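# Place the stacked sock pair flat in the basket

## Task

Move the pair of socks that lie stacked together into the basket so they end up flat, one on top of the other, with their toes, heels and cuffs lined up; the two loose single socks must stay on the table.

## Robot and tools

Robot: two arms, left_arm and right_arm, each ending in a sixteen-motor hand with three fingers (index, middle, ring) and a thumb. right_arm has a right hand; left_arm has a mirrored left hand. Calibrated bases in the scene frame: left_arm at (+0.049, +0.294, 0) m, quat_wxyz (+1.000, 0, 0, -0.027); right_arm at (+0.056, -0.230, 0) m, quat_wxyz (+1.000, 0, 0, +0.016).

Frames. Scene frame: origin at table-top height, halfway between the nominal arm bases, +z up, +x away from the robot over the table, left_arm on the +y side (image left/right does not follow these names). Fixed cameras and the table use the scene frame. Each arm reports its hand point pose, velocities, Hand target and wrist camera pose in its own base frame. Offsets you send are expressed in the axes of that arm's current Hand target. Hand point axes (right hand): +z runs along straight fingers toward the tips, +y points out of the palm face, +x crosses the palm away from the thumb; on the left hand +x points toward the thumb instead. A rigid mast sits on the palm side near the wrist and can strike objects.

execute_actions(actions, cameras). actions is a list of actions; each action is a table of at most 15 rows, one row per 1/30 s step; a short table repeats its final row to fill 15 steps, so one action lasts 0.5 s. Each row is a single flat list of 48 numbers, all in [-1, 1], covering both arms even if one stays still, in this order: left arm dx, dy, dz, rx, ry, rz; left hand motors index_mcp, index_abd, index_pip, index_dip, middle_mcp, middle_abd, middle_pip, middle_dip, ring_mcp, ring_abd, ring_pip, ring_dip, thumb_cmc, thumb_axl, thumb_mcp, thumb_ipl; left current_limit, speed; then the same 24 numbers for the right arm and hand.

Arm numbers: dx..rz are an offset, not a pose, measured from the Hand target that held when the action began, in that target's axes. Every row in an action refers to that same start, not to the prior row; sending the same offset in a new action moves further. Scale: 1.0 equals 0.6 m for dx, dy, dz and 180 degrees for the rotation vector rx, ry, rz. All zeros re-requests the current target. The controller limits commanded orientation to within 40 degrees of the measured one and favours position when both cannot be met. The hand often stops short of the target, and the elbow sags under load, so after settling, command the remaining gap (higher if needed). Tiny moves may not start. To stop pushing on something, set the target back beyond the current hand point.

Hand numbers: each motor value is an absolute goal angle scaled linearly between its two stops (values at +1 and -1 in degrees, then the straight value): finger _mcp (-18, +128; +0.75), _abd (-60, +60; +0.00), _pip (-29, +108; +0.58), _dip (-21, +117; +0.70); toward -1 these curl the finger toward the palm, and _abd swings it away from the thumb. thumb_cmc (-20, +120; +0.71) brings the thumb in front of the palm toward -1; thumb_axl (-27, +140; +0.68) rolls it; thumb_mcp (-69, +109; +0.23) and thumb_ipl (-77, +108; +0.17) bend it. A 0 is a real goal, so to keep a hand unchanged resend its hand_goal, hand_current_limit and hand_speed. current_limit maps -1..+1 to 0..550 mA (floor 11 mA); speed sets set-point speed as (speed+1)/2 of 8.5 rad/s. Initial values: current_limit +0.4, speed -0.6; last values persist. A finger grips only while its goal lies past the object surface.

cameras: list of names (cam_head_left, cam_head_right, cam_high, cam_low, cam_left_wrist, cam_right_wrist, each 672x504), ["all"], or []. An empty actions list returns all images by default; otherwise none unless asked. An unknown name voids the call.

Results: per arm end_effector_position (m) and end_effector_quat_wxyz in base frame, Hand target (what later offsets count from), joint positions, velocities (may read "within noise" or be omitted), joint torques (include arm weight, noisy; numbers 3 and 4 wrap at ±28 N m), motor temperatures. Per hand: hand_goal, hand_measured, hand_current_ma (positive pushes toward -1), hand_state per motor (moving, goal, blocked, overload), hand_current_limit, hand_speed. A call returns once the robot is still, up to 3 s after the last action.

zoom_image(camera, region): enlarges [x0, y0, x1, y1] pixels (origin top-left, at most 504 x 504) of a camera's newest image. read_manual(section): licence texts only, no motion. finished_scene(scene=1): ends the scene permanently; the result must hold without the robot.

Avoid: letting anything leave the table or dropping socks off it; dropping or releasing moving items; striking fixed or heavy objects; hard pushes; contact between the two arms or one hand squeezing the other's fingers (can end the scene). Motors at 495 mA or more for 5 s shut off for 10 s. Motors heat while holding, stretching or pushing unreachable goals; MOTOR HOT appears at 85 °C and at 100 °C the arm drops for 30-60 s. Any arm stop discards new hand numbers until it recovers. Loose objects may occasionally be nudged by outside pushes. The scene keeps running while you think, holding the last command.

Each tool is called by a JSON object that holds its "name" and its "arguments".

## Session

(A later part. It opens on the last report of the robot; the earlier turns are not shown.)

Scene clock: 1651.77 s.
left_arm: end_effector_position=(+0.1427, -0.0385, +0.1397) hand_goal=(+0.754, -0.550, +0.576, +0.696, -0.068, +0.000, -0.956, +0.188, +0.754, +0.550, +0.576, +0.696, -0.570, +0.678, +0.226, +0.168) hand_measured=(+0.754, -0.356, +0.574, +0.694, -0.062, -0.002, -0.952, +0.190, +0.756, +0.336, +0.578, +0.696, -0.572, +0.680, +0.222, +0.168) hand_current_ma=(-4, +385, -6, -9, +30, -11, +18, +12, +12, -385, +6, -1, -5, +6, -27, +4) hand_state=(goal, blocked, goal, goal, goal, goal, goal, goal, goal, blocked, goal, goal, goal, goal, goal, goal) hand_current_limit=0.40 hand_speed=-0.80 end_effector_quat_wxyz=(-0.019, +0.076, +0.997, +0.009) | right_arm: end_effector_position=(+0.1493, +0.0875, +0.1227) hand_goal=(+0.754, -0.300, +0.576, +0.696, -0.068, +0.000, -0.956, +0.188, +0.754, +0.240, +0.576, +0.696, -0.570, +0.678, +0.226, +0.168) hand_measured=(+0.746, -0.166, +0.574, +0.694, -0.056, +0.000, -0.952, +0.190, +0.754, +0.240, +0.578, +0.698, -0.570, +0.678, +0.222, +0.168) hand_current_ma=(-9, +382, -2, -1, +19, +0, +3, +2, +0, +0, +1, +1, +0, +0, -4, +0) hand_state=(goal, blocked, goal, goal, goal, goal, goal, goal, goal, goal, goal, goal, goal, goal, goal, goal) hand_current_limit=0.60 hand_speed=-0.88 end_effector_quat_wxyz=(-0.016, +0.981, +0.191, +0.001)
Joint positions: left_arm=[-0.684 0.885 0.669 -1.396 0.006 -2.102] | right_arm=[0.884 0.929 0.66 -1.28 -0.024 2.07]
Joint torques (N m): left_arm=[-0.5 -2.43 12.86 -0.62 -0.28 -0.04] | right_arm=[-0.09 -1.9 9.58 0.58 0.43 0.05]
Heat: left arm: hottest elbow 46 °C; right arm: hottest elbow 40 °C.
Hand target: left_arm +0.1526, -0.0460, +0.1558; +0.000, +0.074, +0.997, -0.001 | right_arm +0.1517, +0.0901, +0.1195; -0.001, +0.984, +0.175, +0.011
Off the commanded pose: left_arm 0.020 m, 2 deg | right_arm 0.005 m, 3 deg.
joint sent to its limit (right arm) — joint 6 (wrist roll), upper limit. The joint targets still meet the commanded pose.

{"name": "execute_actions", "arguments": {"actions": [[[0,0,0,0,0,0,0.754,-0.55,0.576,0.696,-0.068,0,-0.956,0.188,0.754,0.55,0.576,0.696,-0.571,0.678,0.226,0.168,0.4,-0.8,0,0,-0.004,0,0,0,0.754,-0.28,0.576,0.696,-0.068,0,-0.956,0.188,0.754,0.25,0.576,0.696,-0.571,0.678,0.226,0.168,0.6,-0.88]]]}}

{"name": "execute_actions", "arguments": {"actions": [[[0,0,0,0,0,0,0.754,-0.55,0.576,0.696,-0.068,0,-0.956,0.188,0.754,0.55,0.576,0.696,-0.571,0.678,0.226,0.168,0.4,-0.8,0,0,-0.003,0,0,0,0.754,-0.28,0.576,0.696,-0.068,0,-0.956,0.188,0.754,0.25,0.576,0.696,-0.571,0.678,0.226,0.168,0.6,-0.88]]]}}

Scene clock: 1659.83 s.
left_arm: end_effector_position=(+0.1427, -0.0385, +0.1397) hand_goal=(+0.754, -0.550, +0.576, +0.696, -0.068, +0.000, -0.956, +0.188, +0.754, +0.550, +0.576, +0.696, -0.570, +0.678, +0.226, +0.168) hand_measured=(+0.754, -0.356, +0.574, +0.694, -0.062, -0.002, -0.952, +0.190, +0.756, +0.336, +0.578, +0.696, -0.572, +0.680, +0.222, +0.168) hand_current_ma=(-4, +385, -6, -9, +30, -11, +18, +12, +12, -385, +6, -1, -5, +6, -27, +4) hand_state=(goal, blocked, goal, goal, goal, goal, goal, goal, goal, blocked, goal, goal, goal, goal, goal, goal) hand_current_limit=0.40 hand_speed=-0.80 end_effector_quat_wxyz=(-0.019, +0.076, +0.997, +0.009) | right_arm: end_effector_position=(+0.1492, +0.0873, +0.1228) hand_goal=(+0.754, -0.280, +0.576, +0.696, -0.068, +0.000, -0.956, +0.188, +0.754, +0.250, +0.576, +0.696, -0.570, +0.678, +0.226, +0.168) hand_measured=(+0.748, -0.166, +0.574, +0.694, -0.056, +0.000, -0.952, +0.190, +0.754, +0.240, +0.578, +0.698, -0.570, +0.678, +0.222, +0.168) hand_current_ma=(-8, +305, -2, -1, +19, +0, +3, +2, +0, -12, +1, +1, +0, +0, -4, +0) hand_state=(goal, blocked, goal, goal, goal, goal, goal, goal, goal, goal, goal, goal, goal, goal, goal, goal) hand_current_limit=0.60 hand_speed=-0.88 end_effector_quat_wxyz=(-0.016, +0.981, +0.191, +0.000)
Joint positions: left_arm=[-0.684 0.885 0.669 -1.396 0.006 -2.102] | right_arm=[0.884 0.929 0.66 -1.281 -0.024 2.07]
Joint torques (N m): left_arm=[-0.5 -2.37 12.82 -0.61 -0.29 -0.03] | right_arm=[-0.26 -2.02 9.98 0.35 0.41 0.04]
Heat: left arm: hottest elbow 46 °C; right arm: hottest elbow 40 °C.
Hand target: left_arm +0.1526, -0.0460, +0.1558; +0.000, +0.074, +0.997, -0.001 | right_arm +0.1517, +0.0901, +0.1219; -0.001, +0.984, +0.175, +0.011
Off the commanded pose: left_arm 0.020 m, 2 deg | right_arm 0.004 m, 3 deg.
joint sent to its limit (right arm) — joint 6 (wrist roll), upper limit. The joint targets still meet the commanded pose.

Scene clock: 1660.53 s.
left_arm: end_effector_position=(+0.1427, -0.0385, +0.1397) hand_goal=(+0.754, -0.550, +0.576, +0.696, -0.068, +0.000, -0.956, +0.188, +0.754, +0.550, +0.576, +0.696, -0.570, +0.678, +0.226, +0.168) hand_measured=(+0.754, -0.356, +0.574, +0.694, -0.062, -0.002, -0.952, +0.190, +0.756, +0.336, +0.578, +0.696, -0.572, +0.680, +0.222, +0.168) hand_current_ma=(-4, +385, -6, -9, +30, -11, +18, +12, +12, -385, +6, -1, -5, +6, -27, +4) hand_state=(goal, blocked, goal, goal, goal, goal, goal, goal, goal, blocked, goal, goal, goal, goal, goal, goal) hand_current_limit=0.40 hand_speed=-0.80 end_effector_quat_wxyz=(-0.019, +0.076, +0.997, +0.009) | right_arm: end_effector_position=(+0.1498, +0.0867, +0.1229) hand_goal=(+0.754, -0.280, +0.576, +0.696, -0.068, +0.000, -0.956, +0.188, +0.754, +0.250, +0.576, +0.696, -0.570, +0.678, +0.226, +0.168) hand_measured=(+0.750, -0.272, +0.574, +0.694, -0.056, +0.000, -0.952, +0.190, +0.754, +0.242, +0.578, +0.698, -0.570, +0.678, +0.222, +0.168) hand_current_ma=(-4, +8, -2, -1, +19, +0, +3, +2, +1, -8, +1, +1, +0, +0, -4, +0) hand_state=(goal, goal, goal, goal, goal, goal, goal, goal, goal, goal, goal, goal, goal, goal, goal, goal) hand_current_limit=0.60 hand_speed=-0.88 end_effector_quat_wxyz=(-0.013, +0.981, +0.191, +0.001)
Joint positions: left_arm=[-0.684 0.885 0.669 -1.396 0.006 -2.102] | right_arm=[0.884 0.93 0.66 -1.282 -0.019 2.07]
Joint torques (N m): left_arm=[-0.44 -2.37 12.82 -0.62 -0.28 -0.03] | right_arm=[-0.44 -2.2 10.32 0.14 0.23 0.04]
Heat: left arm: hottest elbow 46 °C; right arm: hottest elbow 40 °C.
Hand target: left_arm +0.1526, -0.0460, +0.1558; +0.000, +0.074, +0.997, -0.001 | right_arm +0.1517, +0.0901, +0.1236; -0.001, +0.984, +0.175, +0.011
Off the commanded pose: left_arm 0.020 m, 2 deg | right_arm 0.004 m, 3 deg.
joint sent to its limit (right arm) — joint 6 (wrist roll), upper limit. The joint targets still meet the commanded pose.

{"name": "execute_actions", "arguments": {"actions": [[[0,0,0,0,0,0,0.754,-0.55,0.576,0.696,-0.068,0,-0.956,0.188,0.754,0.55,0.576,0.696,-0.571,0.678,0.226,0.168,0.4,-0.8,0,0,0.0127,0,0,0,0.754,-0.28,0.576,0.696,-0.068,0,-0.956,0.188,0.754,0.25,0.576,0.696,-0.571,0.678,0.226,0.168,0.6,-0.88]]]}}

{"name": "execute_actions", "arguments": {"actions": [[[0,0,0,0,0,0,0.754,-0.55,0.576,0.696,-0.068,0,-0.956,0.188,0.754,0.55,0.576,0.696,-0.571,0.678,0.226,0.168,0.4,-0.8,0,0,0.001,0,0,0,0.754,-0.28,0.576,0.696,-0.068,0,-0.956,0.188,0.754,0.28,0.576,0.696,-0.571,0.678,0.226,0.168,0.6,-0.88]]], "cameras": ["cam_right_wrist"]}}

{"name": "zoom_image", "arguments": {"camera": "cam_right_wrist", "region": [100, 0, 400, 220]}}

Scene clock: 1669.10 s.
left_arm: end_effector_position=(+0.1427, -0.0385, +0.1397) hand_goal=(+0.754, -0.550, +0.576, +0.696, -0.068, +0.000, -0.956, +0.188, +0.754, +0.550, +0.576, +0.696, -0.570, +0.678, +0.226, +0.168) hand_measured=(+0.754, -0.356, +0.574, +0.694, -0.062, -0.002, -0.952, +0.190, +0.756, +0.336, +0.578, +0.696, -0.572, +0.680, +0.222, +0.168) hand_current_ma=(-4, +385, -6, -9, +30, -11, +18, +12, +12, -385, +6, -1, -5, +6, -27, +4) hand_state=(goal, blocked, goal, goal, goal, goal, goal, goal, goal, blocked, goal, goal, goal, goal, goal, goal) hand_current_limit=0.40 hand_speed=-0.80 end_effector_quat_wxyz=(-0.019, +0.076, +0.997, +0.009) | right_arm: end_effector_position=(+0.1508, +0.0877, +0.1222) hand_goal=(+0.754, -0.280, +0.576, +0.696, -0.068, +0.000, -0.956, +0.188, +0.754, +0.250, +0.576, +0.696, -0.570, +0.678, +0.226, +0.168) hand_measured=(+0.750, -0.272, +0.574, +0.694, -0.056, +0.000, -0.952, +0.190, +0.754, +0.246, +0.578, +0.698, -0.570, +0.678, +0.222, +0.168) hand_current_ma=(-5, +8, -2, -1, +19, +0, +3, +2, +0, -2, +1, +1, +0, +0, -4, +0) hand_state=(goal, goal, goal, goal, goal, goal, goal, goal, goal, goal, goal, goal, goal, goal, goal, goal) hand_current_limit=0.60 hand_speed=-0.88 end_effector_quat_wxyz=(-0.014, +0.981, +0.191, +0.003)
Joint positions: left_arm=[-0.684 0.885 0.669 -1.396 0.006 -2.102] | right_arm=[0.884 0.933 0.66 -1.276 -0.018 2.07]
Joint torques (N m): left_arm=[-0.38 -2.32 12.82 -0.64 -0.29 -0.03] | right_arm=[-0.26 -1.96 8.98 0.84 0.22 0.04]
Heat: left arm: hottest elbow 46 °C; right arm: hottest elbow 40 °C.
Hand target: left_arm +0.1526, -0.0460, +0.1558; +0.000, +0.074, +0.997, -0.001 | right_arm +0.1518, +0.0901, +0.1161; -0.001, +0.984, +0.175, +0.011
Off the commanded pose: left_arm 0.020 m, 2 deg | right_arm 0.007 m, 3 deg.
joint sent to its limit (right arm) — joint 6 (wrist roll), upper limit. The joint targets still meet the commanded pose.

Scene clock: 1669.80 s.
left_arm: end_effector_position=(+0.1427, -0.0385, +0.1397) hand_goal=(+0.754, -0.550, +0.576, +0.696, -0.068, +0.000, -0.956, +0.188, +0.754, +0.550, +0.576, +0.696, -0.570, +0.678, +0.226, +0.168) hand_measured=(+0.754, -0.356, +0.574, +0.694, -0.062, -0.002, -0.952, +0.190, +0.756, +0.336, +0.578, +0.696, -0.572, +0.680, +0.222, +0.168) hand_current_ma=(-4, +385, -6, -9, +30, -11, +18, +12, +12, -385, +6, -1, -5, +6, -27, +4) hand_state=(goal, blocked, goal, goal, goal, goal, goal, goal, goal, blocked, goal, goal, goal, goal, goal, goal) hand_current_limit=0.40 hand_speed=-0.80 end_effector_quat_wxyz=(-0.019, +0.076, +0.997, +0.009) | right_arm: end_effector_position=(+0.1509, +0.0878, +0.1222) hand_goal=(+0.754, -0.280, +0.576, +0.696, -0.068, +0.000, -0.956, +0.188, +0.754, +0.280, +0.576, +0.696, -0.570, +0.678, +0.226, +0.168) hand_measured=(+0.750, -0.272, +0.574, +0.694, -0.056, +0.000, -0.952, +0.190, +0.754, +0.270, +0.578, +0.698, -0.570, +0.678, +0.222, +0.168) hand_current_ma=(-5, +8, -2, -1, +19, +0, +3, +2, +0, -12, +1, +1, +0, +0, -4, +0) hand_state=(goal, goal, goal, goal, goal, goal, goal, goal, goal, goal, goal, goal, goal, goal, goal, goal) hand_current_limit=0.60 hand_speed=-0.88 end_effector_quat_wxyz=(-0.014, +0.981, +0.191, +0.003)
Joint positions: left_arm=[-0.684 0.885 0.669 -1.396 0.006 -2.102] | right_arm=[0.884 0.933 0.66 -1.276 -0.018 2.07]
Joint torques (N m): left_arm=[-0.38 -2.43 12.79 -0.62 -0.28 -0.04] | right_arm=[-0.09 -2.08 8.79 0.94 0.21 0.04]
Heat: left arm: hottest elbow 46 °C; right arm: hottest elbow 40 °C.
Hand target: left_arm +0.1526, -0.0460, +0.1558; +0.000, +0.074, +0.997, -0.001 | right_arm +0.1519, +0.0901, +0.1155; -0.001, +0.984, +0.175, +0.011
Off the commanded pose: left_arm 0.020 m, 2 deg | right_arm 0.007 m, 3 deg.
joint sent to its limit (right arm) — joint 6 (wrist roll), upper limit. The joint targets still meet the commanded pose.
Images, in order (width x height): cam_right_wrist 672x504.

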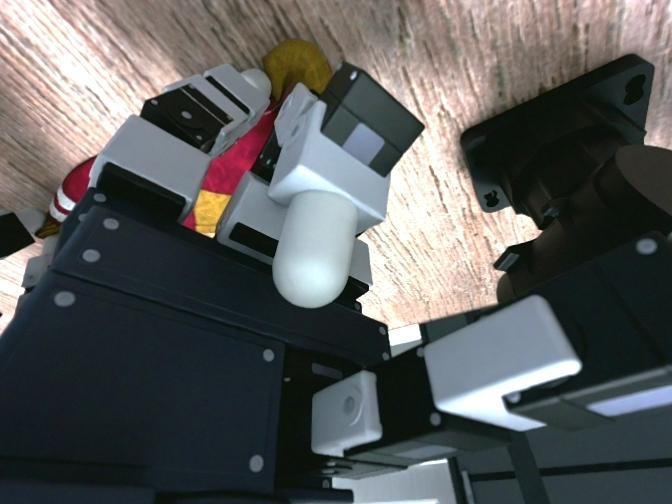

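Scaled by 1.680.

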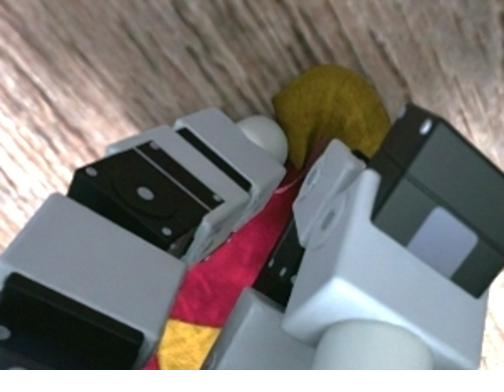

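{"name": "execute_actions", "arguments": {"actions": [[[0,0,0,0,0,0,0.754,-0.55,0.576,0.696,-0.068,0,-0.956,0.188,0.754,0.55,0.576,0.696,-0.571,0.678,0.226,0.168,0.4,-0.8,0,0,-0.015,0,0,0,0.754,-0.2,0.576,0.696,-0.068,0,-0.956,0.188,0.754,0.2,0.576,0.696,-0.571,0.678,0.226,0.168,0.4,-0.88]],[[0,0,0,0,0,0,0.754,-0.55,0.576,0.696,-0.068,0,-0.956,0.188,0.754,0.55,0.576,0.696,-0.571,0.678,0.226,0.168,0.4,-0.8,0,0,-0.015,0,0,0,0.754,-0.1,0.576,0.696,-0.068,0,-0.956,0.188,0.754,0.1,0.576,0.696,-0.571,0.678,0.226,0.168,0.4,-0.88]],[[0,0,0,0,0,0,0.754,-0.55,0.576,0.696,-0.068,0,-0.956,0.188,0.754,0.55,0.576,0.696,-0.571,0.678,0.226,0.168,0.4,-0.8,0,0,-0.015,0,0,0,0.754,0.1,0.576,0.696,-0.068,0,-0.956,0.188,0.754,-0.1,0.576,0.696,-0.571,0.678,0.226,0.168,0.4,-0.8]],[[0,0,0,0,0,0,0.754,-0.55,0.576,0.696,-0.068,0,-0.956,0.188,0.754,0.55,0.576,0.696,-0.571,0.678,0.226,0.168,0.4,-0.8,0,0,-0.02,0,0,0,0.754,0.18,0.576,0.696,-0.068,0,-0.956,0.188,0.754,-0.18,0.576,0.696,-0.571,0.678,0.226,0.168,0.4,-0.8]],[[0,0,0,0,0,0,0.754,-0.55,0.576,0.696,-0.068,0,-0.956,0.188,0.754,0.55,0.576,0.696,-0.571,0.678,0.226,0.168,0.4,-0.8,0,0,-0.04,0,0,0,0.754,0.18,0.576,0.696,-0.068,0,-0.956,0.188,0.754,-0.18,0.576,0.696,-0.571,0.678,0.226,0.168,0.4,-0.8]],[[0,0,0,0,0,0,0.754,-0.55,0.576,0.696,-0.068,0,-0.956,0.188,0.754,0.55,0.576,0.696,-0.571,0.678,0.226,0.168,0.4,-0.8,0,0,-0.04,0,0,0,0.754,0.1,0.576,0.696,-0.068,0,-0.956,0.188,0.754,-0.1,0.576,0.696,-0.571,0.678,0.226,0.168,0.4,-0.8]]], "cameras": ["cam_high","cam_head_right"]}}

{"name": "zoom_image", "arguments": {"camera": "cam_head_right", "region": [240, 250, 400, 370]}}

{"name": "zoom_image", "arguments": {"camera": "cam_high", "region": [440, 140, 550, 300]}}

Scene clock: 1727.57 s.
left_arm: end_effector_position=(+0.1427, -0.0385, +0.1397) hand_goal=(+0.754, -0.550, +0.576, +0.696, -0.068, +0.000, -0.956, +0.188, +0.754, +0.550, +0.576, +0.696, -0.570, +0.678, +0.226, +0.168) hand_measured=(+0.754, -0.356, +0.574, +0.694, -0.062, -0.002, -0.952, +0.190, +0.756, +0.336, +0.578, +0.696, -0.572, +0.680, +0.222, +0.168) hand_current_ma=(-4, +385, -6, -9, +30, -11, +18, +12, +12, -385, +6, -1, -5, +6, -27, +4) hand_state=(goal, blocked, goal, goal, goal, goal, goal, goal, goal, blocked, goal, goal, goal, goal, goal, goal) hand_current_limit=0.40 hand_speed=-0.80 end_effector_quat_wxyz=(-0.019, +0.076, +0.997, +0.009) | right_arm: end_effector_position=(+0.1459, +0.0817, +0.1870) hand_goal=(+0.754, +0.100, +0.576, +0.696, -0.068, +0.000, -0.956, +0.188, +0.754, -0.100, +0.576, +0.696, -0.570, +0.678, +0.226, +0.168) hand_measured=(+0.754, +0.102, +0.576, +0.694, -0.056, +0.000, -0.952, +0.190, +0.754, -0.104, +0.578, +0.700, -0.570, +0.678, +0.222, +0.168) hand_current_ma=(+0, +1, +0, -1, +19, +0, +3, +2, +0, -2, +2, +2, +0, +0, -4, +0) hand_state=(goal, goal, goal, goal, goal, goal, goal, goal, goal, goal, goal, goal, goal, goal, goal, goal) hand_current_limit=0.40 hand_speed=-0.80 end_effector_quat_wxyz=(+0.000, +0.981, +0.191, -0.014)
Joint positions: left_arm=[-0.684 0.885 0.669 -1.396 0.006 -2.102] | right_arm=[0.884 0.905 0.811 -1.498 -0.018 2.07]
Joint torques (N m): left_arm=[-0.32 -2.32 12.85 -0.62 -0.28 -0.03] | right_arm=[-0.03 -3.84 13.31 -0.64 0.08 0.05]
Heat: left arm: hottest elbow 46 °C; right arm: hottest elbow 39 °C.
Hand target: left_arm +0.1526, -0.0460, +0.1558; +0.000, +0.074, +0.997, -0.001 | right_arm +0.1500, +0.0898, +0.2025; -0.001, +0.984, +0.175, +0.011
Off the commanded pose: left_arm 0.020 m, 2 deg | right_arm 0.018 m, 3 deg.
joint sent to its limit (right arm) — joint 6 (wrist roll), upper limit. The joint targets still meet the commanded pose.
Images, in order (width x height): cam_head_right 672x504, cam_high 672x504.

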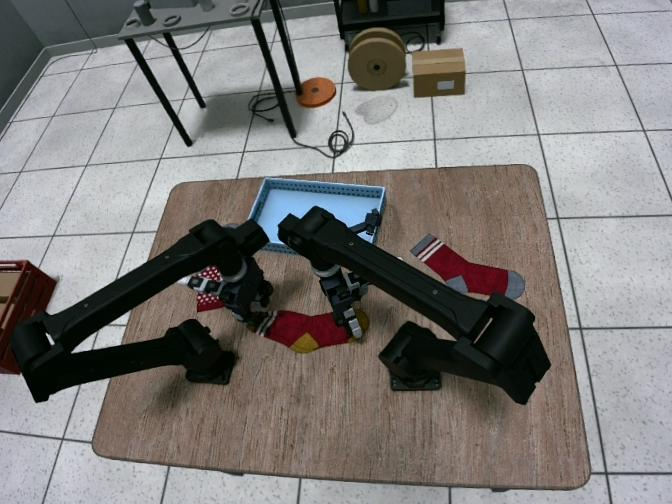

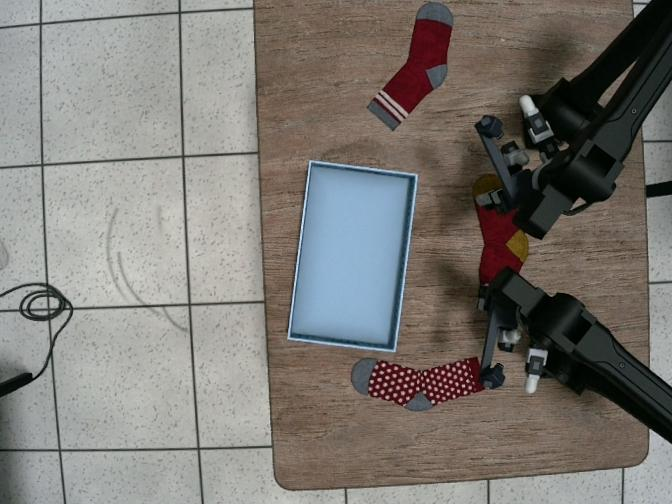

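Scaled by 3.150.

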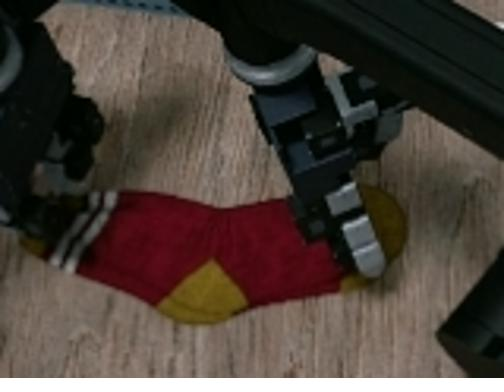

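Scaled by 3.150.

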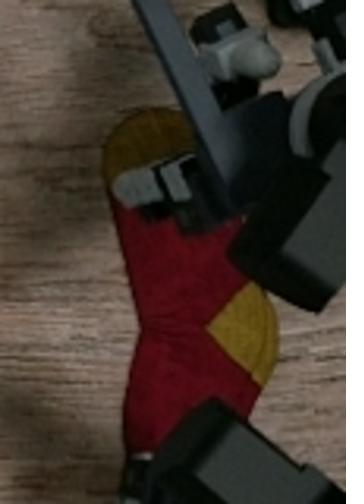

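{"name": "execute_actions", "arguments": {"actions": [[[0,0,0,0,0,0,0.754,-0.55,0.576,0.696,-0.068,0,-0.956,0.188,0.754,0.55,0.576,0.696,-0.571,0.678,0.226,0.168,0.4,-0.8,0.001,0.054,-0.02,0,0,0,0.754,0,0.576,0.696,-0.068,0,-0.956,0.188,0.754,0,0.576,0.696,-0.571,0.678,0.226,0.168,0.4,-0.8]],[[0,0,0,0,0,0,0.754,-0.55,0.576,0.696,-0.068,0,-0.956,0.188,0.754,0.55,0.576,0.696,-0.571,0.678,0.226,0.168,0.4,-0.8,0.001,0.054,-0.02,0,0,0,0.754,0,0.576,0.696,-0.068,0,-0.956,0.188,0.754,0,0.576,0.696,-0.571,0.678,0.226,0.168,0.4,-0.8]],[[0,0,0,0,0,0,0.754,-0.55,0.576,0.696,-0.068,0,-0.956,0.188,0.754,0.55,0.576,0.696,-0.571,0.678,0.226,0.168,0.4,-0.8,0.001,0.054,-0.02,0,0,0,0.754,0,0.576,0.696,-0.068,0,-0.956,0.188,0.754,0,0.576,0.696,-0.571,0.678,0.226,0.168,0.4,-0.8]],[[0,0,0,0,0,0,0.754,-0.55,0.576,0.696,-0.068,0,-0.956,0.188,0.754,0.55,0.576,0.696,-0.571,0.678,0.226,0.168,0.4,-0.8,0.001,0.054,0,0,0,0,0.754,0,0.576,0.696,-0.068,0,-0.956,0.188,0.754,0,0.576,0.696,-0.571,0.678,0.226,0.168,0.4,-0.8]],[[0,0,0,0,0,0,0.754,-0.55,0.576,0.696,-0.068,0,-0.956,0.188,0.754,0.55,0.576,0.696,-0.571,0.678,0.226,0.168,0.4,-0.8,0.001,0.054,0,0,0,0,0.754,0,0.576,0.696,-0.068,0,-0.956,0.188,0.754,0,0.576,0.696,-0.571,0.678,0.226,0.168,0.4,-0.8]],[[0,0,0,0,0,0,0.754,-0.55,0.576,0.696,-0.068,0,-0.956,0.188,0.754,0.55,0.576,0.696,-0.571,0.678,0.226,0.168,0.4,-0.8,0.001,0.054,0,0,0,0,0.754,0,0.576,0.696,-0.068,0,-0.956,0.188,0.754,0,0.576,0.696,-0.571,0.678,0.226,0.168,0.4,-0.8]]], "cameras": ["cam_high","cam_head_right"]}}

{"name": "zoom_image", "arguments": {"camera": "cam_head_right", "region": [240, 250, 400, 370]}}

{"name": "zoom_image", "arguments": {"camera": "cam_high", "region": [440, 140, 550, 300]}}

Scene clock: 1755.60 s.
left_arm: end_effector_position=(+0.1427, -0.0385, +0.1397) hand_goal=(+0.754, -0.550, +0.576, +0.696, -0.068, +0.000, -0.956, +0.188, +0.754, +0.550, +0.576, +0.696, -0.570, +0.678, +0.226, +0.168) hand_measured=(+0.754, -0.356, +0.574, +0.694, -0.062, -0.002, -0.952, +0.190, +0.756, +0.336, +0.578, +0.696, -0.572, +0.680, +0.222, +0.168) hand_current_ma=(-4, +385, -6, -9, +30, -11, +18, +12, +12, -385, +6, -1, -5, +6, -27, +4) hand_state=(goal, blocked, goal, goal, goal, goal, goal, goal, goal, blocked, goal, goal, goal, goal, goal, goal) hand_current_limit=0.40 hand_speed=-0.80 end_effector_quat_wxyz=(-0.019, +0.076, +0.997, +0.009) | right_arm: end_effector_position=(+0.2044, -0.0903, +0.2242) hand_goal=(+0.754, +0.000, +0.576, +0.696, -0.068, +0.000, -0.956, +0.188, +0.754, +0.000, +0.576, +0.696, -0.570, +0.678, +0.226, +0.168) hand_measured=(+0.754, +0.002, +0.576, +0.694, -0.056, +0.000, -0.954, +0.190, +0.754, -0.004, +0.578, +0.700, -0.570, +0.678, +0.222, +0.168) hand_current_ma=(+0, +2, +0, -1, +19, +0, +2, +2, +0, -2, +1, +2, +0, +0, -4, +0) hand_state=(goal, goal, goal, goal, goal, goal, goal, goal, goal, goal, goal, goal, goal, goal, goal, goal) hand_current_limit=0.40 hand_speed=-0.80 end_effector_quat_wxyz=(-0.002, +0.985, +0.173, -0.010)
Joint positions: left_arm=[-0.684 0.885 0.669 -1.396 0.006 -2.102] | right_arm=[-0.011 0.841 0.877 -1.627 0 1.211]
Joint torques (N m): left_arm=[-0.44 -2.43 12.83 -0.64 -0.28 -0.03] | right_arm=[-0.97 -1.67 13.81 0.36 -0.07 -0.14]
Heat: left arm: hottest elbow 46 °C; right arm: hottest elbow 40 °C.
Hand target: left_arm +0.1526, -0.0460, +0.1558; +0.000, +0.074, +0.997, -0.001 | right_arm +0.2196, -0.0918, +0.2391; -0.001, +0.985, +0.175, +0.011
Off the commanded pose: left_arm 0.020 m, 2 deg | right_arm 0.021 m, 2 deg.
Images, in order (width x height): cam_head_right 672x504, cam_high 672x504.

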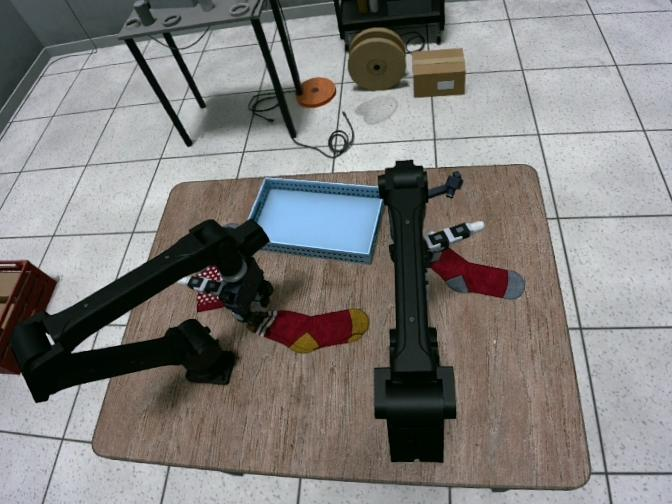

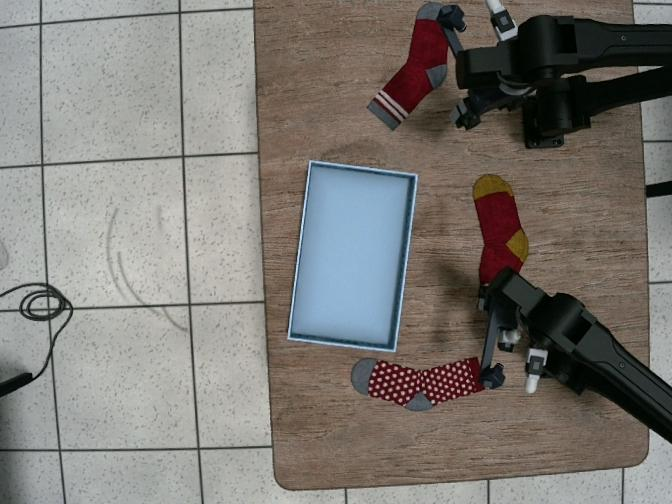

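Scaled by 3.150.

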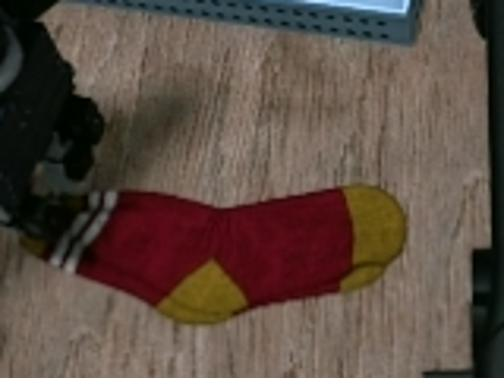

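Scaled by 3.150.

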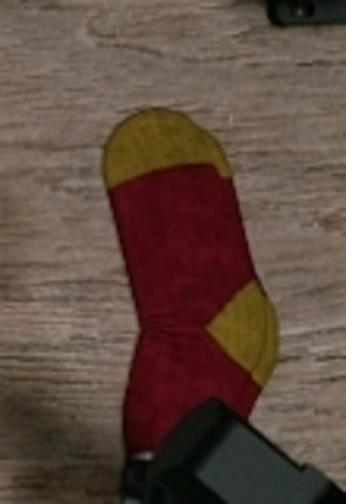

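{"name": "execute_actions", "arguments": {"actions": [[[-0.0079,-0.0071,-0.0226,0.0088,-0.0163,0,0.754,-0.55,0.576,0.696,-0.068,0,-0.956,0.188,0.754,0.55,0.576,0.696,-0.571,0.678,0.226,0.168,0.4,-0.8,0,0,0,0,0,0,0.754,0,0.576,0.696,-0.068,0,-0.956,0.188,0.754,0,0.576,0.696,-0.571,0.678,0.226,0.168,0.4,-0.8]],[[-0.0079,-0.0071,-0.0226,0.0088,-0.0163,0,0.754,-0.55,0.576,0.696,-0.068,0,-0.956,0.188,0.754,0.55,0.576,0.696,-0.571,0.678,0.226,0.168,0.4,-0.8,0,0,0,0,0,0,0.754,0,0.576,0.696,-0.068,0,-0.956,0.188,0.754,0,0.576,0.696,-0.571,0.678,0.226,0.168,0.4,-0.8]],[[-0.0079,-0.0071,-0.0226,0.0088,-0.0163,0,0.754,-0.55,0.576,0.696,-0.068,0,-0.956,0.188,0.754,0.55,0.576,0.696,-0.571,0.678,0.226,0.168,0.4,-0.8,0,0,0,0,0,0,0.754,0,0.576,0.696,-0.068,0,-0.956,0.188,0.754,0,0.576,0.696,-0.571,0.678,0.226,0.168,0.4,-0.8]]], "cameras": ["cam_high","cam_head_right","cam_low","cam_left_wrist","cam_right_wrist"]}}

{"name": "zoom_image", "arguments": {"camera": "cam_head_right", "region": [200, 230, 400, 370]}}

Scene clock: 1867.47 s.
left_arm: end_effector_position=(+0.1568, -0.0504, +0.1797) hand_goal=(+0.754, -0.550, +0.576, +0.696, -0.068, +0.000, -0.956, +0.188, +0.754, +0.550, +0.576, +0.696, -0.570, +0.678, +0.226, +0.168) hand_measured=(+0.752, -0.356, +0.574, +0.694, -0.062, -0.002, -0.952, +0.190, +0.756, +0.336, +0.578, +0.696, -0.572, +0.680, +0.222, +0.168) hand_current_ma=(-5, +385, -6, -9, +30, -11, +18, +12, +12, -385, +6, -1, -5, +6, -27, +4) hand_state=(goal, blocked, goal, goal, goal, goal, goal, goal, goal, blocked, goal, goal, goal, goal, goal, goal) hand_current_limit=0.40 hand_speed=-0.80 end_effector_quat_wxyz=(+0.054, +0.078, +0.995, -0.041) | right_arm: end_effector_position=(+0.2045, -0.0904, +0.2241) hand_goal=(+0.754, +0.000, +0.576, +0.696, -0.068, +0.000, -0.956, +0.188, +0.754, +0.000, +0.576, +0.696, -0.570, +0.678, +0.226, +0.168) hand_measured=(+0.754, +0.002, +0.576, +0.694, -0.056, +0.000, -0.954, +0.190, +0.754, -0.004, +0.578, +0.700, -0.570, +0.678, +0.222, +0.168) hand_current_ma=(+0, +2, +0, -1, +19, +0, +2, +2, +0, -2, +1, +2, +0, +0, -4, +0) hand_state=(goal, goal, goal, goal, goal, goal, goal, goal, goal, goal, goal, goal, goal, goal, goal, goal) hand_current_limit=0.40 hand_speed=-0.80 end_effector_quat_wxyz=(-0.002, +0.985, +0.174, -0.010)
Joint positions: left_arm=[-0.688 0.779 0.75 -1.406 0.005 -2.102] | right_arm=[-0.012 0.841 0.877 -1.627 -0.001 1.209]
Joint torques (N m): left_arm=[-1.32 -1.32 13.53 -0.27 -0.16 -0.07] | right_arm=[-1.08 -1.49 13.75 0.43 -0.07 -0.14]
Motor temperatures (°C): left_arm=[30 29 47 27 28 29] | right_arm=[29 28 44 28 27 28]
Heat: left arm: hottest elbow 47 °C; right arm: hottest elbow 44 °C.
Hand target: left_arm +0.1628, -0.0592, +0.1975; +0.073, +0.074, +0.993, -0.048 | right_arm +0.2196, -0.0918, +0.2391; -0.001, +0.985, +0.175, +0.011
Off the commanded pose: left_arm 0.021 m, 2 deg | right_arm 0.021 m, 2 deg.
joint sent to its limit (left arm) — joint 6 (wrist roll), lower limit. The joint targets still meet the commanded pose.
Images, in order (width x height): cam_head_right 672x504, cam_high 672x504, cam_low 672x504, cam_left_wrist 672x504, cam_right_wrist 672x504.

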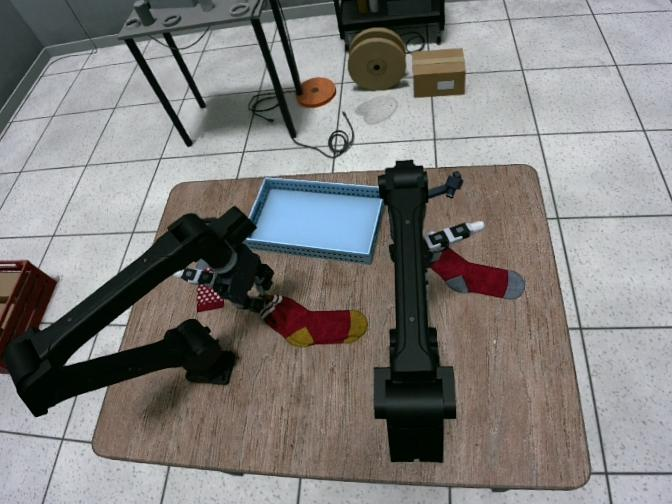

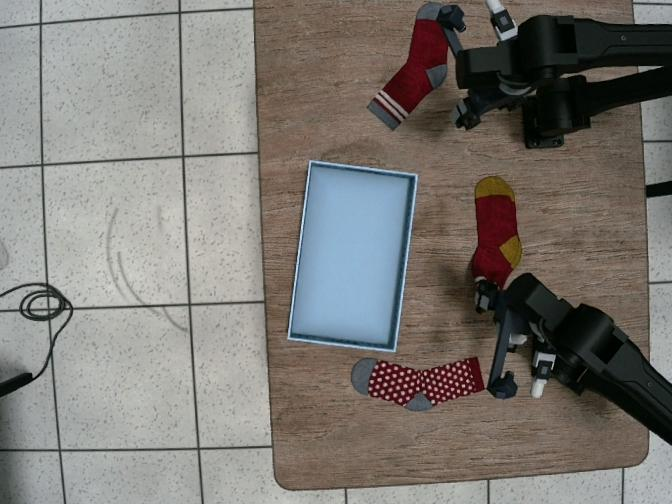

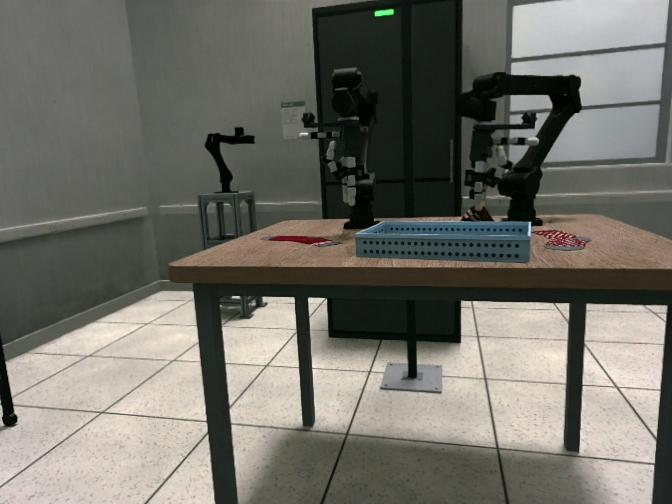

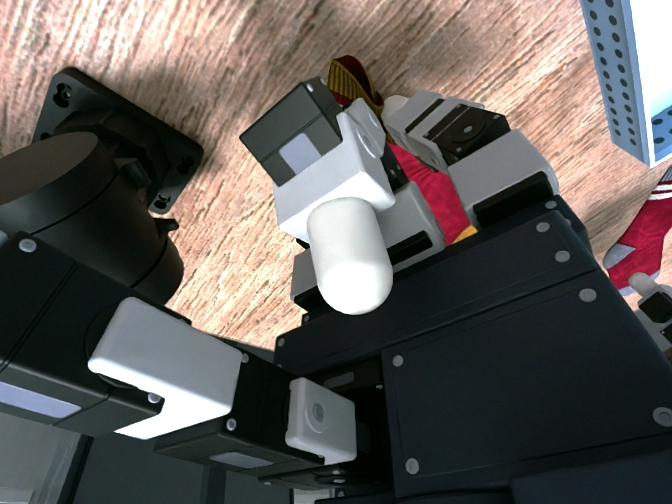

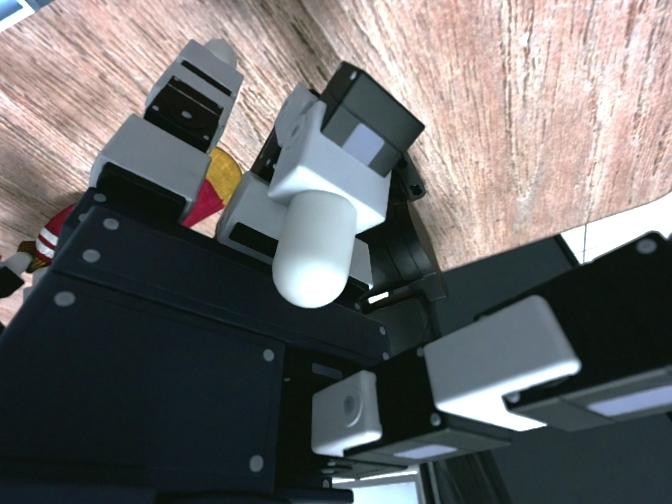

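Scaled by 2.520.

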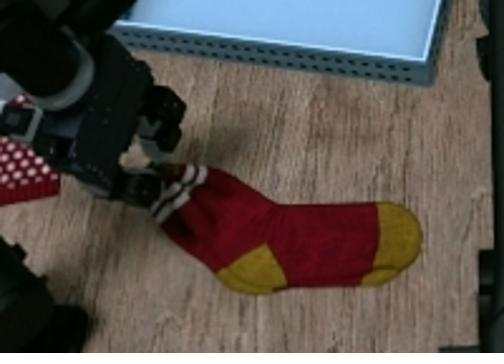

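{"name": "execute_actions", "arguments": {"actions": [[[-0.0142,-0.0113,-0.0171,0.0088,-0.0163,0,0.754,-0.55,0.576,0.696,-0.068,0,-0.956,0.188,0.754,0.55,0.576,0.696,-0.571,0.678,0.226,0.168,0.4,-0.8,0,0,0,0,0,0,0.754,0,0.576,0.696,-0.068,0,-0.956,0.188,0.754,0,0.576,0.696,-0.571,0.678,0.226,0.168,0.4,-0.8]],[[-0.0142,-0.0113,-0.0171,0.0088,-0.0163,0,0.754,-0.55,0.576,0.696,-0.068,0,-0.956,0.188,0.754,0.55,0.576,0.696,-0.571,0.678,0.226,0.168,0.4,-0.8,0,0,0,0,0,0,0.754,0,0.576,0.696,-0.068,0,-0.956,0.188,0.754,0,0.576,0.696,-0.571,0.678,0.226,0.168,0.4,-0.8]],[[-0.0142,-0.0113,-0.0171,0.0088,-0.0163,0,0.754,-0.55,0.576,0.696,-0.068,0,-0.956,0.188,0.754,0.55,0.576,0.696,-0.571,0.678,0.226,0.168,0.4,-0.8,0,0,0,0,0,0,0.754,0,0.576,0.696,-0.068,0,-0.956,0.188,0.754,0,0.576,0.696,-0.571,0.678,0.226,0.168,0.4,-0.8]]], "cameras": ["cam_high","cam_head_right"]}}

{"name": "zoom_image", "arguments": {"camera": "cam_head_right", "region": [200, 230, 400, 370]}}

Scene clock: 1879.23 s.
left_arm: end_effector_position=(+0.1705, -0.0658, +0.2151) hand_goal=(+0.754, -0.550, +0.576, +0.696, -0.068, +0.000, -0.956, +0.188, +0.754, +0.550, +0.576, +0.696, -0.570, +0.678, +0.226, +0.168) hand_measured=(+0.752, -0.356, +0.574, +0.694, -0.062, -0.002, -0.952, +0.190, +0.756, +0.336, +0.578, +0.696, -0.570, +0.680, +0.222, +0.168) hand_current_ma=(-10, +385, -6, -9, +30, -11, +18, +12, +10, -385, +6, -1, -3, +6, -27, +4) hand_state=(goal, blocked, goal, goal, goal, goal, goal, goal, goal, blocked, goal, goal, goal, goal, goal, goal) hand_current_limit=0.40 hand_speed=-0.80 end_effector_quat_wxyz=(+0.114, +0.086, +0.986, -0.085) | right_arm: end_effector_position=(+0.2045, -0.0904, +0.2241) hand_goal=(+0.754, +0.000, +0.576, +0.696, -0.068, +0.000, -0.956, +0.188, +0.754, +0.000, +0.576, +0.696, -0.570, +0.678, +0.226, +0.168) hand_measured=(+0.754, +0.002, +0.576, +0.694, -0.056, +0.000, -0.954, +0.190, +0.754, -0.004, +0.578, +0.700, -0.570, +0.678, +0.222, +0.168) hand_current_ma=(+0, +2, +0, -1, +19, +0, +2, +2, +0, -2, +1, +2, +0, +0, -4, +0) hand_state=(goal, goal, goal, goal, goal, goal, goal, goal, goal, goal, goal, goal, goal, goal, goal, goal) hand_current_limit=0.40 hand_speed=-0.80 end_effector_quat_wxyz=(-0.002, +0.985, +0.174, -0.010)
Joint positions: left_arm=[-0.704 0.723 0.824 -1.387 0.007 -2.102] | right_arm=[-0.012 0.841 0.877 -1.627 -0.001 1.209]
Joint torques (N m): left_arm=[-1.2 -1.14 13.94 0.83 -0.02 -0.04] | right_arm=[-1.03 -1.55 13.79 0.4 -0.06 -0.14]
Heat: left arm: hottest elbow 49 °C; right arm: hottest elbow 44 °C.
Hand target: left_arm +0.1787, -0.0782, +0.2348; +0.146, +0.073, +0.982, -0.095 | right_arm +0.2196, -0.0918, +0.2391; -0.001, +0.985, +0.175, +0.011
Off the commanded pose: left_arm 0.025 m, 4 deg | right_arm 0.021 m, 2 deg.
joint sent to its limit (left arm) — joint 6 (wrist roll), lower limit. The joint targets still meet the commanded pose.
Images, in order (width x height): cam_head_right 672x504, cam_high 672x504.

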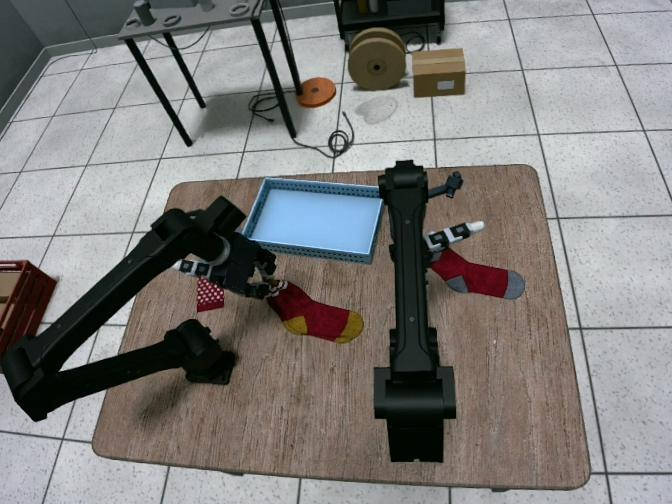

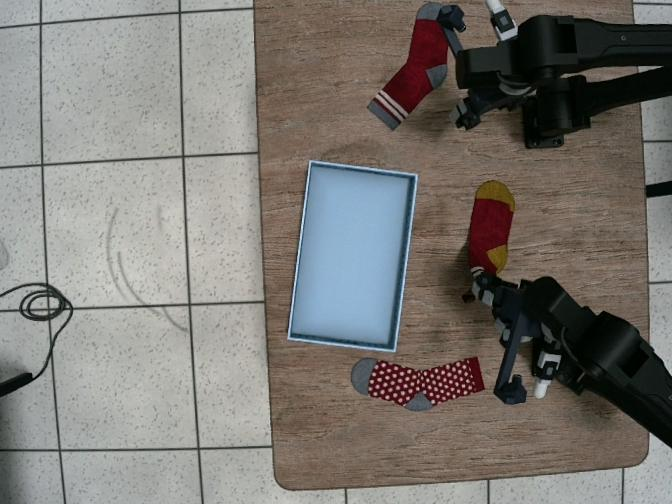

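Scaled by 2.520.

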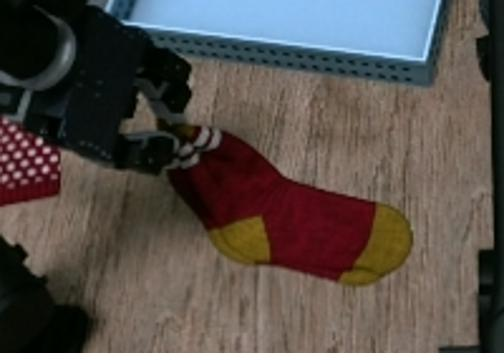

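{"name": "execute_actions", "arguments": {"actions": [[[-0.0219,-0.0068,-0.0114,0.0088,-0.0163,0,0.754,-0.55,0.576,0.696,-0.068,0,-0.956,0.188,0.754,0.55,0.576,0.696,-0.571,0.678,0.226,0.168,0.4,-0.8,0,0,0,0,0,0,0.754,0,0.576,0.696,-0.068,0,-0.956,0.188,0.754,0,0.576,0.696,-0.571,0.678,0.226,0.168,0.4,-0.8]],[[-0.0219,-0.0068,-0.0114,0.0088,-0.0163,0,0.754,-0.55,0.576,0.696,-0.068,0,-0.956,0.188,0.754,0.55,0.576,0.696,-0.571,0.678,0.226,0.168,0.4,-0.8,0,0,0,0,0,0,0.754,0,0.576,0.696,-0.068,0,-0.956,0.188,0.754,0,0.576,0.696,-0.571,0.678,0.226,0.168,0.4,-0.8]],[[-0.0219,-0.0068,-0.0114,0.0088,-0.0163,0,0.754,-0.55,0.576,0.696,-0.068,0,-0.956,0.188,0.754,0.55,0.576,0.696,-0.571,0.678,0.226,0.168,0.4,-0.8,0,0,0,0,0,0,0.754,0,0.576,0.696,-0.068,0,-0.956,0.188,0.754,0,0.576,0.696,-0.571,0.678,0.226,0.168,0.4,-0.8]]], "cameras": ["cam_high","cam_head_right"]}}

{"name": "zoom_image", "arguments": {"camera": "cam_head_right", "region": [200, 230, 400, 370]}}

Scene clock: 1888.37 s.
left_arm: end_effector_position=(+0.1966, -0.0823, +0.2458) hand_goal=(+0.754, -0.550, +0.576, +0.696, -0.068, +0.000, -0.956, +0.188, +0.754, +0.550, +0.576, +0.696, -0.570, +0.678, +0.226, +0.168) hand_measured=(+0.750, -0.356, +0.574, +0.694, -0.062, -0.002, -0.952, +0.190, +0.756, +0.338, +0.578, +0.696, -0.570, +0.680, +0.222, +0.168) hand_current_ma=(-15, +385, -6, -9, +30, -10, +18, +12, +8, -385, +6, -1, +4, +6, -27, +4) hand_state=(goal, blocked, goal, goal, goal, goal, goal, goal, goal, blocked, goal, goal, goal, goal, goal, goal) hand_current_limit=0.40 hand_speed=-0.80 end_effector_quat_wxyz=(+0.188, +0.082, +0.971, -0.123) | right_arm: end_effector_position=(+0.2045, -0.0904, +0.2241) hand_goal=(+0.754, +0.000, +0.576, +0.696, -0.068, +0.000, -0.956, +0.188, +0.754, +0.000, +0.576, +0.696, -0.570, +0.678, +0.226, +0.168) hand_measured=(+0.754, +0.002, +0.576, +0.694, -0.056, +0.000, -0.954, +0.190, +0.754, -0.004, +0.578, +0.700, -0.570, +0.678, +0.222, +0.168) hand_current_ma=(+0, +2, +0, -1, +19, +0, +2, +2, +0, -2, +1, +2, +0, +0, -4, +0) hand_state=(goal, goal, goal, goal, goal, goal, goal, goal, goal, goal, goal, goal, goal, goal, goal, goal) hand_current_limit=0.40 hand_speed=-0.80 end_effector_quat_wxyz=(-0.002, +0.985, +0.174, -0.010)
Joint positions: left_arm=[-0.704 0.699 0.88 -1.298 -0.018 -2.102] | right_arm=[-0.012 0.841 0.877 -1.627 -0.001 1.209]
Joint torques (N m): left_arm=[0.15 -1.26 14.38 1.32 -0.31 -0.02] | right_arm=[-1.03 -1.55 13.81 0.4 -0.07 -0.14]
Heat: left arm: hottest elbow 49 °C; right arm: hottest elbow 44 °C.
Hand target: left_arm +0.2067, -0.0891, +0.2697; +0.218, +0.071, +0.963, -0.141 | right_arm +0.2196, -0.0918, +0.2391; -0.001, +0.985, +0.175, +0.011
Off the commanded pose: left_arm 0.027 m, 4 deg | right_arm 0.021 m, 2 deg.
joint sent to its limit (left arm) — joint 6 (wrist roll), lower limit. The joint targets still meet the commanded pose.
Images, in order (width x height): cam_head_right 672x504, cam_high 672x504.

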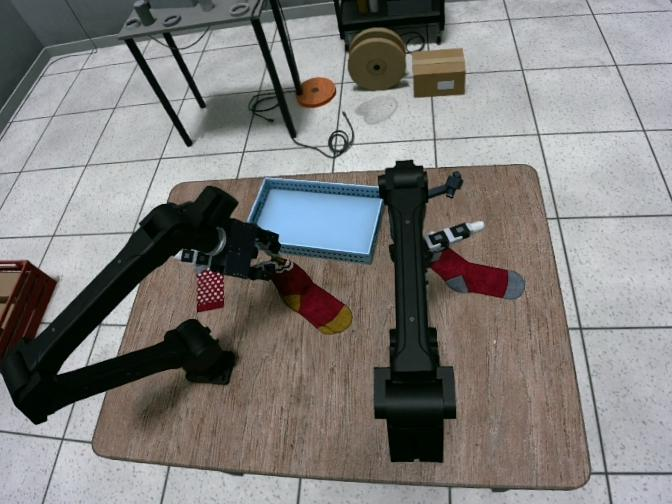

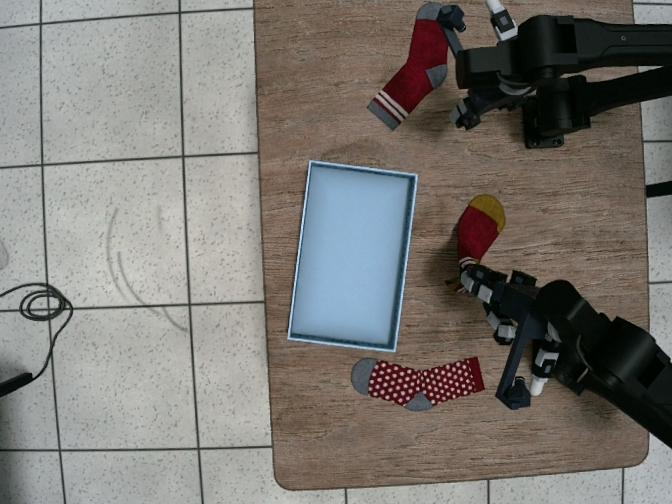

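Scaled by 2.520.

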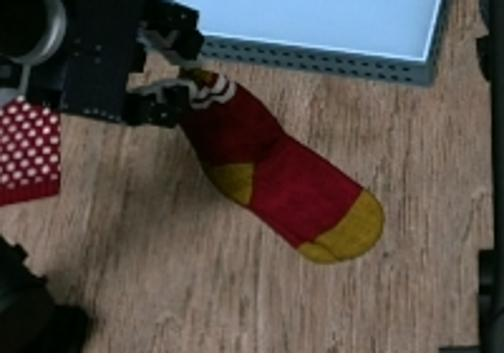

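{"name": "execute_actions", "arguments": {"actions": [[[-0.0236,-0.0127,-0.0089,0.0033,-0.0061,0,0.754,-0.55,0.576,0.696,-0.068,0,-0.956,0.188,0.754,0.55,0.576,0.696,-0.571,0.678,0.226,0.168,0.4,-0.8,0,0,0,0,0,0,0.754,0,0.576,0.696,-0.068,0,-0.956,0.188,0.754,0,0.576,0.696,-0.571,0.678,0.226,0.168,0.4,-0.8]],[[-0.0236,-0.0127,-0.0089,0.0033,-0.0061,0,0.754,-0.55,0.576,0.696,-0.068,0,-0.956,0.188,0.754,0.55,0.576,0.696,-0.571,0.678,0.226,0.168,0.4,-0.8,0,0,0,0,0,0,0.754,0,0.576,0.696,-0.068,0,-0.956,0.188,0.754,0,0.576,0.696,-0.571,0.678,0.226,0.168,0.4,-0.8]],[[-0.0236,-0.0127,-0.0089,0.0033,-0.0061,0,0.754,-0.55,0.576,0.696,-0.068,0,-0.956,0.188,0.754,0.55,0.576,0.696,-0.571,0.678,0.226,0.168,0.4,-0.8,0,0,0,0,0,0,0.754,0,0.576,0.696,-0.068,0,-0.956,0.188,0.754,0,0.576,0.696,-0.571,0.678,0.226,0.168,0.4,-0.8]],[[-0.0236,-0.0127,-0.0089,0.0033,-0.0061,0,0.754,-0.55,0.576,0.696,-0.068,0,-0.956,0.188,0.754,0.55,0.576,0.696,-0.571,0.678,0.226,0.168,0.4,-0.8,0,0,0,0,0,0,0.754,0,0.576,0.696,-0.068,0,-0.956,0.188,0.754,0,0.576,0.696,-0.571,0.678,0.226,0.168,0.4,-0.8]]], "cameras": ["cam_high","cam_head_right","cam_low"]}}

{"name": "zoom_image", "arguments": {"camera": "cam_head_right", "region": [200, 200, 400, 340]}}

Scene clock: 1901.83 s.
left_arm: end_effector_position=(+0.2303, -0.1088, +0.2978) hand_goal=(+0.754, -0.550, +0.576, +0.696, -0.068, +0.000, -0.956, +0.188, +0.754, +0.550, +0.576, +0.696, -0.570, +0.678, +0.226, +0.168) hand_measured=(+0.750, -0.356, +0.574, +0.694, -0.062, -0.002, -0.952, +0.190, +0.756, +0.340, +0.578, +0.696, -0.568, +0.680, +0.222, +0.168) hand_current_ma=(-23, +385, -7, -9, +30, -10, +18, +12, +7, -385, +6, -1, +9, +6, -27, +4) hand_state=(goal, blocked, goal, goal, goal, goal, goal, goal, goal, blocked, goal, goal, goal, goal, goal, goal) hand_current_limit=0.40 hand_speed=-0.80 end_effector_quat_wxyz=(+0.227, +0.079, +0.959, -0.147) | right_arm: end_effector_position=(+0.2045, -0.0904, +0.2241) hand_goal=(+0.754, +0.000, +0.576, +0.696, -0.068, +0.000, -0.956, +0.188, +0.754, +0.000, +0.576, +0.696, -0.570, +0.678, +0.226, +0.168) hand_measured=(+0.754, +0.002, +0.576, +0.694, -0.056, +0.000, -0.954, +0.190, +0.754, -0.004, +0.578, +0.700, -0.570, +0.678, +0.222, +0.168) hand_current_ma=(+0, +2, +0, -1, +19, +0, +2, +2, +0, -2, +1, +2, +0, +0, -4, +0) hand_state=(goal, goal, goal, goal, goal, goal, goal, goal, goal, goal, goal, goal, goal, goal, goal, goal) hand_current_limit=0.40 hand_speed=-0.80 end_effector_quat_wxyz=(-0.002, +0.985, +0.174, -0.010)
Joint positions: left_arm=[-0.701 0.783 1.033 -1.273 -0.023 -2.102] | right_arm=[-0.012 0.841 0.877 -1.627 -0.001 1.209]
Joint torques (N m): left_arm=[0.21 -2.2 14.63 1.39 -0.29 0.05] | right_arm=[-1.14 -1.61 13.81 0.42 -0.08 -0.13]
Heat: left arm: hottest elbow 51 °C; right arm: hottest elbow 44 °C.
Hand target: left_arm +0.2415, -0.1149, +0.3219; +0.253, +0.070, +0.951, -0.163 | right_arm +0.2196, -0.0918, +0.2391; -0.001, +0.985, +0.175, +0.011
Off the commanded pose: left_arm 0.027 m, 4 deg | right_arm 0.021 m, 2 deg.
Images, in order (width x height): cam_head_right 672x504, cam_high 672x504, cam_low 672x504.

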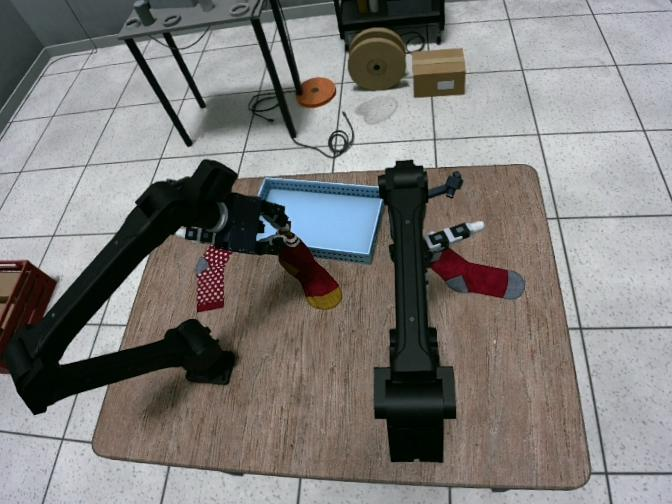

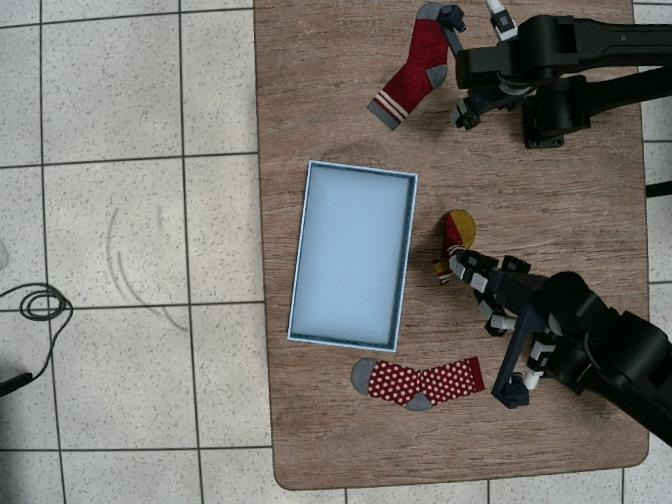

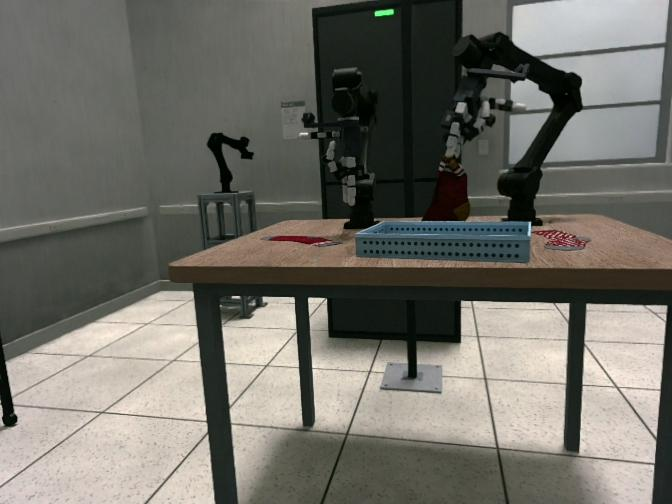

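Scaled by 2.520.

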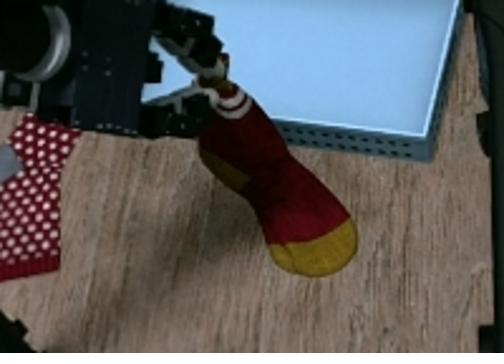

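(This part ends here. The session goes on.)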